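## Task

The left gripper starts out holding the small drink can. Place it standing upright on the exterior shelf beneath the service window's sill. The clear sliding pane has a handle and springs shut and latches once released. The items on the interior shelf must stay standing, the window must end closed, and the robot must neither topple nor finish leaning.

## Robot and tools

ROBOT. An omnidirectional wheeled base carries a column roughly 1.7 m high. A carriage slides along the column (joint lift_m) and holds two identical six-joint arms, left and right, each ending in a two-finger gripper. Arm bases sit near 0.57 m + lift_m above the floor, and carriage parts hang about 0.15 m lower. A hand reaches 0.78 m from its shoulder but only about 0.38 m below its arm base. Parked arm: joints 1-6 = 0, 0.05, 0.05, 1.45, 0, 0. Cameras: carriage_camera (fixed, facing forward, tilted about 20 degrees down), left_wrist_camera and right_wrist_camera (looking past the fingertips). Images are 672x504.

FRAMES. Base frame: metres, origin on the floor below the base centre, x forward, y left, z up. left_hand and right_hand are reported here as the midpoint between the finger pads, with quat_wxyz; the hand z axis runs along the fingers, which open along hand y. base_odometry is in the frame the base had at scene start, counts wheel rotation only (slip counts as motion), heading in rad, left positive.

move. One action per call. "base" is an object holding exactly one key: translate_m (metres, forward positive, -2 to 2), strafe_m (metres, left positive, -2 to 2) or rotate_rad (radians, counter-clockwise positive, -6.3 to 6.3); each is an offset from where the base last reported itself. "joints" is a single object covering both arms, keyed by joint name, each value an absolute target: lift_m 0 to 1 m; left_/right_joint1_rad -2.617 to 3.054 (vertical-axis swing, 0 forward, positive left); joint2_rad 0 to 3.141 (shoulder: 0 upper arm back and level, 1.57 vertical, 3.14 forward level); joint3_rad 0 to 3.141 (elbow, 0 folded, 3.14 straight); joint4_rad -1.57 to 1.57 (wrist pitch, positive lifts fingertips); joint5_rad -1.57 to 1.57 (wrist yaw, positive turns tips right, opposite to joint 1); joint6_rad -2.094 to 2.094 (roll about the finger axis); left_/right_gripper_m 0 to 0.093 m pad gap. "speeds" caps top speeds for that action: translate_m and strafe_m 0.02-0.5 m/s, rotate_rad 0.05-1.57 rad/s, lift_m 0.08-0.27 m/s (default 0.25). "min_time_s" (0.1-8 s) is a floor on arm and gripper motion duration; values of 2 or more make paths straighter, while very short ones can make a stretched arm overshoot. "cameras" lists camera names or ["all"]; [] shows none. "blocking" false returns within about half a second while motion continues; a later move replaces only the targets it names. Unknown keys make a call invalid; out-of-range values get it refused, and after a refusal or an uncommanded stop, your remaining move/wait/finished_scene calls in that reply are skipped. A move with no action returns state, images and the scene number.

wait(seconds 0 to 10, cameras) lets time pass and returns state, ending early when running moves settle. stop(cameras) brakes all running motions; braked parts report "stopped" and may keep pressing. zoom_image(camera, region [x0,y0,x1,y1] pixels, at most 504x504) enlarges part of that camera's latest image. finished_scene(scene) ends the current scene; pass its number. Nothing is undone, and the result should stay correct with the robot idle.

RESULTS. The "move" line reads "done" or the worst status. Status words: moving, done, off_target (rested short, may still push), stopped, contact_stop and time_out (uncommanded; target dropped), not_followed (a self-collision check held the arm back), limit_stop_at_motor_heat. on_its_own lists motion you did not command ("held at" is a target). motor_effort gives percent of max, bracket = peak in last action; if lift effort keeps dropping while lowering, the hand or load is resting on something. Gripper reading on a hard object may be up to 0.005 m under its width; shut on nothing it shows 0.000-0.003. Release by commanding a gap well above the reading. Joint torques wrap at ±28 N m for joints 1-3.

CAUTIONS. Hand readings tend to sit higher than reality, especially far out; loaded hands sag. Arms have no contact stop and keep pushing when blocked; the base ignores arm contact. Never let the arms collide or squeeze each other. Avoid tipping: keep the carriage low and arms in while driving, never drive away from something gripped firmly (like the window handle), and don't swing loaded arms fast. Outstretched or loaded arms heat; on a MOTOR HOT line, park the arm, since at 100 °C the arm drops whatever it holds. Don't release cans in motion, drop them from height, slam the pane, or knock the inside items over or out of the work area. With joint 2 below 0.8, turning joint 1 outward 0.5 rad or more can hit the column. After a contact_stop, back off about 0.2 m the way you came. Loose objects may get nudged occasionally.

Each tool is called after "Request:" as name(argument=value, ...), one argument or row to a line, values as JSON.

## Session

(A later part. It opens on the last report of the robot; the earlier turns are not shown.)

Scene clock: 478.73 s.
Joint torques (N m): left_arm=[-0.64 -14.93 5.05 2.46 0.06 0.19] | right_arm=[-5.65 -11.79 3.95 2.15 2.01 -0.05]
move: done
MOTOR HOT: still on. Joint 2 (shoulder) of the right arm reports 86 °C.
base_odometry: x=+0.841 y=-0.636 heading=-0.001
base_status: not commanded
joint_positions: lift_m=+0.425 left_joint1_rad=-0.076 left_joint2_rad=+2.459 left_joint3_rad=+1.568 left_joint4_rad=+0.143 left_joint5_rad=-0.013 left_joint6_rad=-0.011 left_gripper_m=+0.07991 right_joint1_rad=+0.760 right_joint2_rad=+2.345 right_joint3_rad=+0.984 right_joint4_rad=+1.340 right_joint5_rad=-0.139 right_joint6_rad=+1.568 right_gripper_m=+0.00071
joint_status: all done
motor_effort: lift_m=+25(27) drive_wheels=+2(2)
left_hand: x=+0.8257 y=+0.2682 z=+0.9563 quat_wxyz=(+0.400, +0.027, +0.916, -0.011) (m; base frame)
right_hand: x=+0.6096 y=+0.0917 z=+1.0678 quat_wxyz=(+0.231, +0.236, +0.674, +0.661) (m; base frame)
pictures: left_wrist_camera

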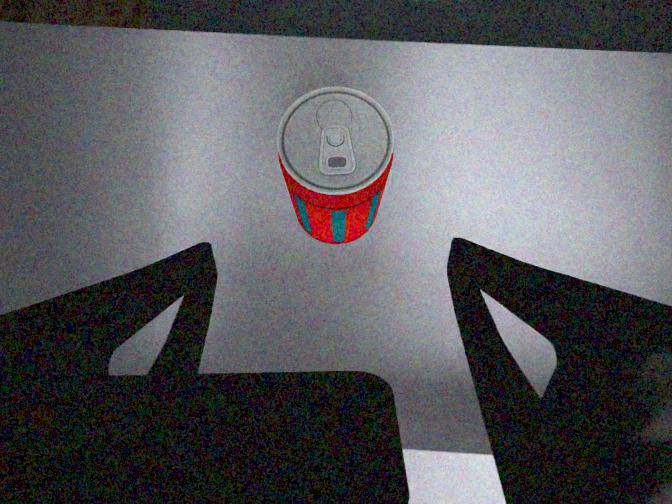

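Request:
move(
  joints={"left_joint1_rad": -0.08, "left_joint2_rad": 2.03, "left_joint3_rad": 1.2, "left_joint4_rad": 0.16, "left_gripper_m": 0.02},
  min_time_s=1.5,
  cameras=[],
)

Request:
move(
  joints={"left_joint1_rad": -0.06, "left_joint2_rad": 1.509, "left_joint3_rad": 0.63, "left_joint4_rad": 0.2},
  min_time_s=1.5,
  cameras=["left_wrist_camera","carriage_camera"],
)

Request:
move(
  joints={"left_joint1_rad": 0, "left_joint2_rad": 0.5, "left_joint3_rad": 0.25, "left_joint4_rad": 0.3},
  cameras=["carriage_camera","right_wrist_camera"],
)

Scene clock: 485.47 s.
Joint torques (N m): left_arm=[-0.54 -12.16 5.09 2.4 0.08 0.17] | right_arm=[-5.65 -11.81 3.95 2.15 2.01 -0.05]
move: done
MOTOR HOT: still on. Joint 2 (shoulder) of the right arm reports 87 °C.
base_odometry: x=+0.841 y=-0.636 heading=-0.001
base_status: not commanded
joint_positions: lift_m=+0.425 left_joint1_rad=-0.076 left_joint2_rad=+2.073 left_joint3_rad=+1.203 left_joint4_rad=+0.149 left_joint5_rad=-0.013 left_joint6_rad=-0.011 left_gripper_m=+0.02009 right_joint1_rad=+0.760 right_joint2_rad=+2.345 right_joint3_rad=+0.984 right_joint4_rad=+1.340 right_joint5_rad=-0.139 right_joint6_rad=+1.568 right_gripper_m=+0.00071
joint_status: all done
motor_effort: lift_m=+24(29) drive_wheels=+2(2)
left_hand: x=+0.7557 y=+0.2735 z=+1.0306 quat_wxyz=(+0.412, +0.027, +0.911, -0.012) (m; base frame)
right_hand: x=+0.6096 y=+0.0917 z=+1.0678 quat_wxyz=(+0.231, +0.236, +0.674, +0.661) (m; base frame)
pictures: none
No camera images: "cameras" was empty.

Scene clock: 487.27 s.
Joint torques (N m): left_arm=[0.51 -7.05 5.01 2.45 0.1 0.21] | right_arm=[-5.65 -11.81 3.95 2.15 2.01 -0.06]
move: done
MOTOR HOT: still on. Joint 2 (shoulder) of the right arm reports 87 °C.
base_odometry: x=+0.841 y=-0.636 heading=-0.001
base_status: not commanded
joint_positions: lift_m=+0.425 left_joint1_rad=-0.067 left_joint2_rad=+1.536 left_joint3_rad=+0.633 left_joint4_rad=+0.183 left_joint5_rad=-0.013 left_joint6_rad=-0.011 left_gripper_m=+0.02009 right_joint1_rad=+0.760 right_joint2_rad=+2.345 right_joint3_rad=+0.984 right_joint4_rad=+1.340 right_joint5_rad=-0.139 right_joint6_rad=+1.568 right_gripper_m=+0.00071
joint_status: all done
motor_effort: lift_m=+25(29) drive_wheels=+2(2)
left_hand: x=+0.6151 y=+0.2875 z=+1.0564 quat_wxyz=(+0.413, +0.023, +0.911, -0.010) (m; base frame)
right_hand: x=+0.6096 y=+0.0917 z=+1.0678 quat_wxyz=(+0.231, +0.236, +0.674, +0.661) (m; base frame)
pictures: carriage_camera, left_wrist_camera

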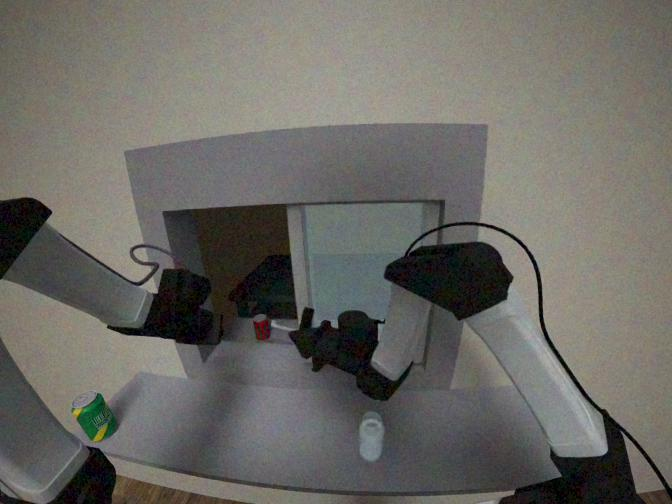

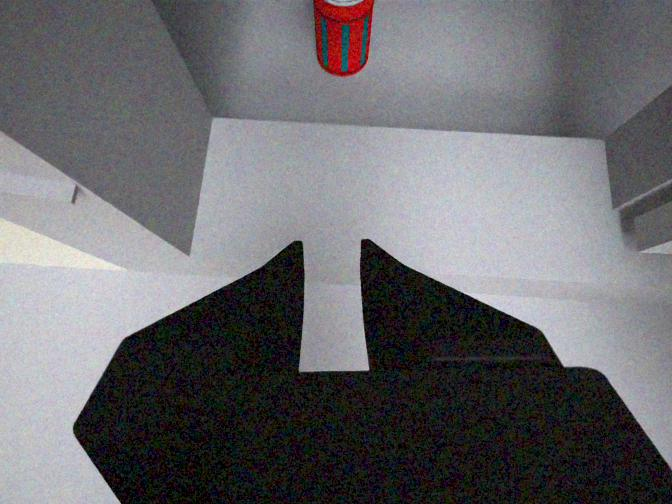

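Scene clock: 488.73 s.
Joint torques (N m): left_arm=[0.61 -0.27 6.17 2.7 0.08 0.18] | right_arm=[-5.65 -11.81 3.95 2.15 2 -0.05]
move: done
MOTOR HOT: still on. Joint 2 (shoulder) of the right arm reports 87 °C.
base_odometry: x=+0.841 y=-0.636 heading=-0.001
base_status: not commanded
joint_positions: lift_m=+0.425 left_joint1_rad=-0.007 left_joint2_rad=+0.505 left_joint3_rad=+0.253 left_joint4_rad=+0.282 left_joint5_rad=-0.013 left_joint6_rad=-0.011 left_gripper_m=+0.02009 right_joint1_rad=+0.760 right_joint2_rad=+2.345 right_joint3_rad=+0.984 right_joint4_rad=+1.340 right_joint5_rad=-0.138 right_joint6_rad=+1.568 right_gripper_m=+0.00071
joint_status: all done
motor_effort: lift_m=+25(29) drive_wheels=+2(2)
left_hand: x=+0.5089 y=+0.3121 z=+1.2437 quat_wxyz=(+0.718, -0.006, +0.696, -0.002) (m; base frame)
right_hand: x=+0.6097 y=+0.0916 z=+1.0678 quat_wxyz=(+0.231, +0.236, +0.674, +0.661) (m; base frame)
pictures: carriage_camera, right_wrist_camera

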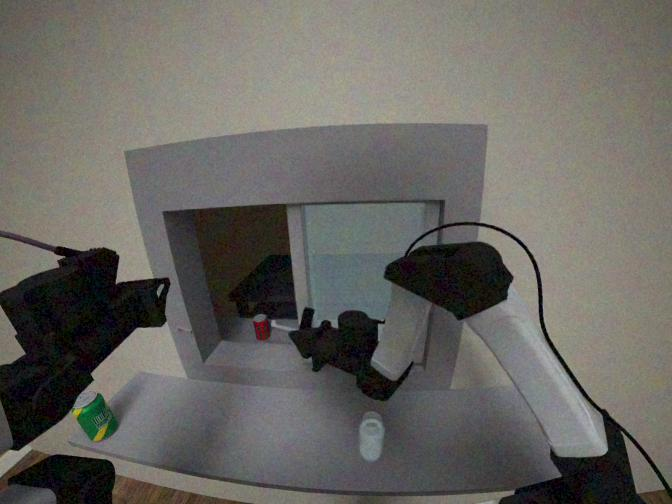

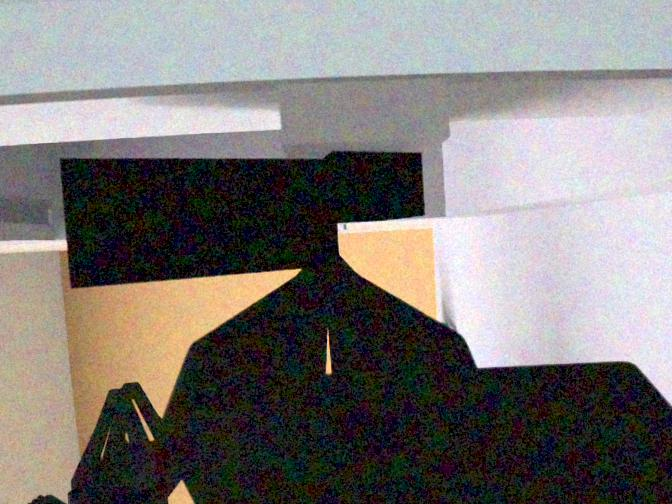

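Request:
move(
  base={"strafe_m": 0.36},
  speeds={"strafe_m": 0.12},
  cameras=["carriage_camera","right_wrist_camera"],
)

Request:
move(
  base={"strafe_m": 0.06},
  speeds={"strafe_m": 0.06},
  cameras=["carriage_camera","right_wrist_camera"],
)

Request:
zoom_image(
  camera="carriage_camera",
  region=[230, 190, 430, 380],
)

Scene clock: 498.33 s.
Joint torques (N m): left_arm=[0.54 -0.18 6.16 2.74 0.09 0.19] | right_arm=[-1.8 -11.78 4.33 2.33 0.22 -0.04]
move: done
MOTOR HOT: still on. Joint 2 (shoulder) of the right arm reports 88 °C.
base_odometry: x=+0.841 y=-0.276 heading=-0.001
base_status: done
joint_positions: lift_m=+0.425 left_joint1_rad=-0.007 left_joint2_rad=+0.505 left_joint3_rad=+0.253 left_joint4_rad=+0.284 left_joint5_rad=-0.012 left_joint6_rad=-0.011 left_gripper_m=+0.02009 right_joint1_rad=+0.713 right_joint2_rad=+2.345 right_joint3_rad=+0.978 right_joint4_rad=+1.323 right_joint5_rad=+0.035 right_joint6_rad=+1.568 right_gripper_m=+0.00071
joint_status: not commanded
on_its_own: right_joint1_rad moved -0.047 to your old target +0.695; right_joint5_rad moved +0.173 toward your old target +0.060
motor_effort: lift_m=+25(28) drive_wheels=-2(8)
left_hand: x=+0.5089 y=+0.3120 z=+1.2440 quat_wxyz=(+0.718, -0.006, +0.696, -0.002) (m; base frame)
right_hand: x=+0.6479 y=+0.0502 z=+1.0617 quat_wxyz=(+0.300, +0.311, +0.652, +0.623) (m; base frame)
pictures: carriage_camera, right_wrist_camera

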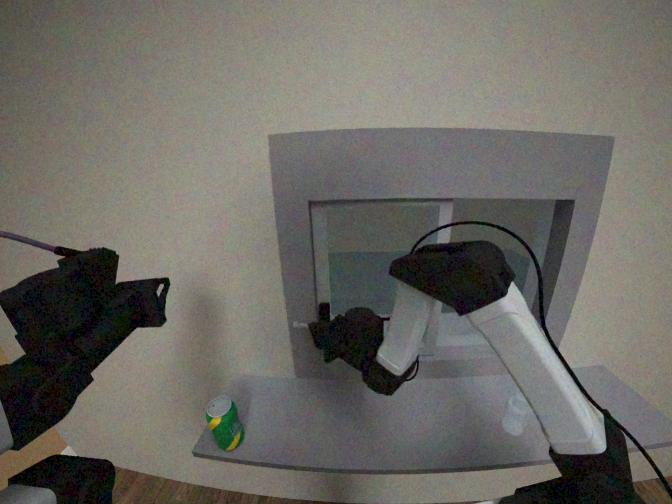

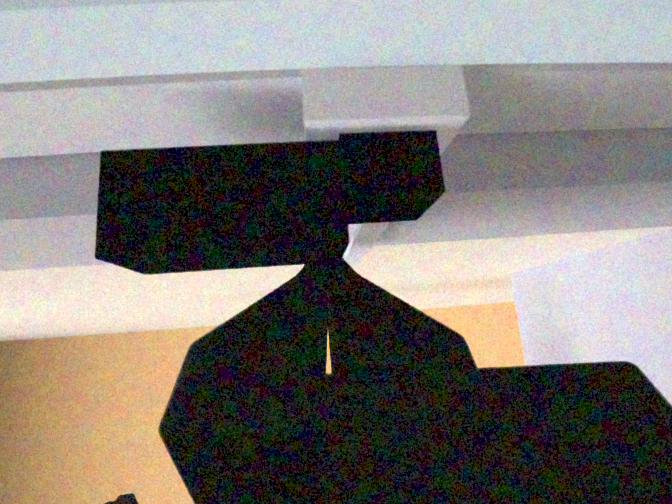

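Scene clock: 499.87 s.
Joint torques (N m): left_arm=[0.57 -0.2 6.09 2.73 0.06 0.19] | right_arm=[-0.85 -11.79 4.37 2.27 0.07 -0.05]
move: done
MOTOR HOT: still on. Joint 2 (shoulder) of the right arm reports 88 °C.
base_odometry: x=+0.841 y=-0.216 heading=-0.001
base_status: done
joint_positions: lift_m=+0.425 left_joint1_rad=-0.007 left_joint2_rad=+0.505 left_joint3_rad=+0.253 left_joint4_rad=+0.284 left_joint5_rad=-0.012 left_joint6_rad=-0.011 left_gripper_m=+0.02009 right_joint1_rad=+0.703 right_joint2_rad=+2.345 right_joint3_rad=+0.978 right_joint4_rad=+1.324 right_joint5_rad=+0.053 right_joint6_rad=+1.568 right_gripper_m=+0.00071
joint_status: not commanded
motor_effort: lift_m=+25(27) drive_wheels=-2(7)
left_hand: x=+0.5089 y=+0.3120 z=+1.2441 quat_wxyz=(+0.718, -0.006, +0.696, -0.002) (m; base frame)
right_hand: x=+0.6533 y=+0.0436 z=+1.0618 quat_wxyz=(+0.309, +0.319, +0.648, +0.619) (m; base frame)
pictures: carriage_camera, right_wrist_camera

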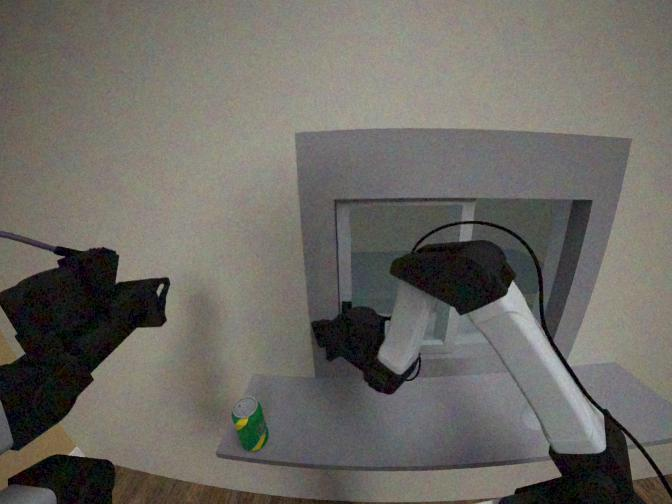

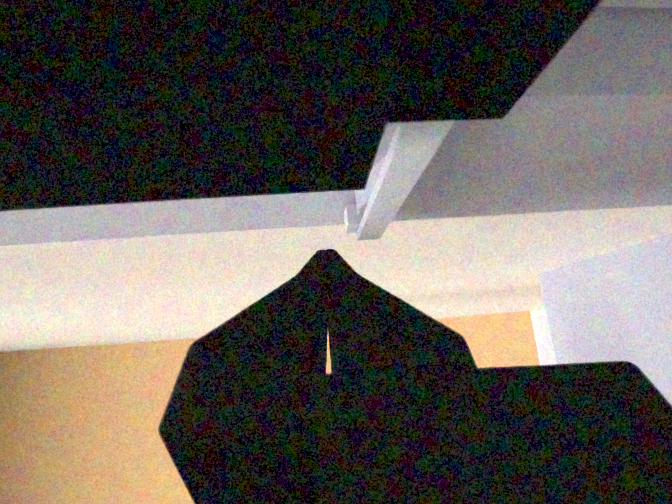

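Scaled by 2.520 from the camera's 672x504 image, which has a finer 960x720 frame.

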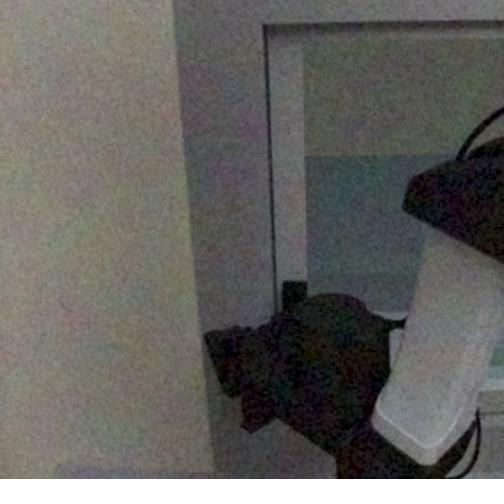

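Request:
move(
  base={"translate_m": -0.25},
  speeds={"translate_m": 0.25},
  cameras=[],
)

Request:
move(
  joints={"right_joint1_rad": 0, "right_joint2_rad": 0.05, "right_joint3_rad": 0.05, "right_joint4_rad": 1.45, "right_joint5_rad": 0, "right_joint6_rad": 0, "left_joint1_rad": 0, "left_joint2_rad": 0.05, "left_joint3_rad": 0.05, "left_joint4_rad": 1.45},
  cameras=["carriage_camera"],
)

Request:
zoom_image(
  camera="carriage_camera",
  region=[260, 180, 420, 330],
)

Scene clock: 506.43 s.
Joint torques (N m): left_arm=[0.55 -0.23 6.08 2.69 0.07 0.17] | right_arm=[-0.65 -11.74 4.4 2.28 0.04 -0.05]
move: done
MOTOR HOT: still on. Joint 2 (shoulder) of the right arm reports 89 °C.
base_odometry: x=+0.591 y=-0.215 heading=-0.001
base_status: done
joint_positions: lift_m=+0.425 left_joint1_rad=-0.007 left_joint2_rad=+0.505 left_joint3_rad=+0.253 left_joint4_rad=+0.287 left_joint5_rad=-0.012 left_joint6_rad=-0.011 left_gripper_m=+0.02009 right_joint1_rad=+0.701 right_joint2_rad=+2.344 right_joint3_rad=+0.978 right_joint4_rad=+1.327 right_joint5_rad=+0.054 right_joint6_rad=+1.568 right_gripper_m=+0.00071
joint_status: not commanded
motor_effort: lift_m=+24(27) drive_wheels=-2(7)
left_hand: x=+0.5089 y=+0.3120 z=+1.2447 quat_wxyz=(+0.719, -0.006, +0.695, -0.002) (m; base frame)
right_hand: x=+0.6544 y=+0.0423 z=+1.0628 quat_wxyz=(+0.310, +0.320, +0.646, +0.620) (m; base frame)
pictures: none
No camera images: "cameras" was empty.

Scene clock: 508.67 s.
Joint torques (N m): left_arm=[0.68 2.37 3.97 -0.07 0.09 0.17] | right_arm=[-0.95 2.71 3.81 -0.34 -0.12 -0.1]
move: done
MOTOR HOT: still on. Joint 2 (shoulder) of the right arm reports 87 °C.
base_odometry: x=+0.591 y=-0.215 heading=-0.001
base_status: not commanded
joint_positions: lift_m=+0.425 left_joint1_rad=-0.007 left_joint2_rad=+0.057 left_joint3_rad=+0.055 left_joint4_rad=+1.442 left_joint5_rad=-0.012 left_joint6_rad=-0.011 left_gripper_m=+0.02009 right_joint1_rad=+0.009 right_joint2_rad=+0.058 right_joint3_rad=+0.063 right_joint4_rad=+1.449 right_joint5_rad=+0.008 right_joint6_rad=+0.011 right_gripper_m=+0.00069
joint_status: all done
motor_effort: lift_m=+27(29) drive_wheels=-2(2)
left_hand: x=+0.2538 y=+0.3138 z=+1.4316 quat_wxyz=(+0.998, -0.006, +0.065, -0.009) (m; base frame)
right_hand: x=+0.2498 y=-0.3129 z=+1.4342 quat_wxyz=(+0.998, +0.004, +0.058, +0.010) (m; base frame)
pictures: carriage_camera

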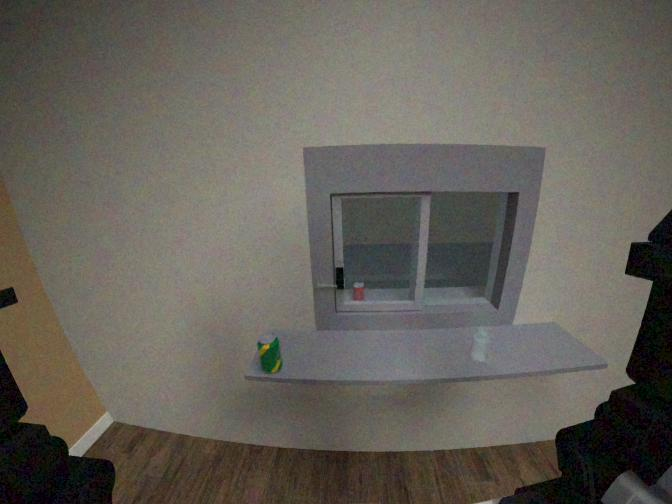

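Scaled by 3.150 from the camera's 672x504 image, which has a finer 960x720 frame.

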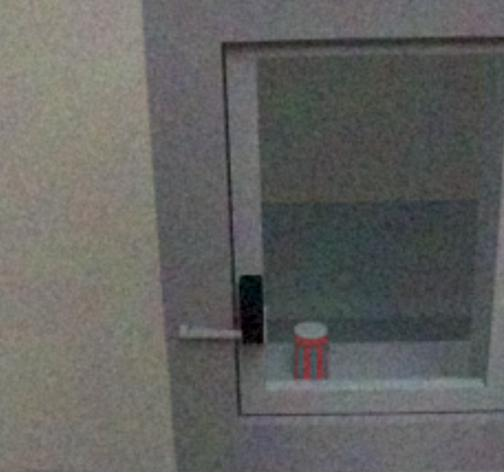

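All done: closed, latched, can upright.

Request:
finished_scene(
  scene=1,
)

The scene is finished: the task was done.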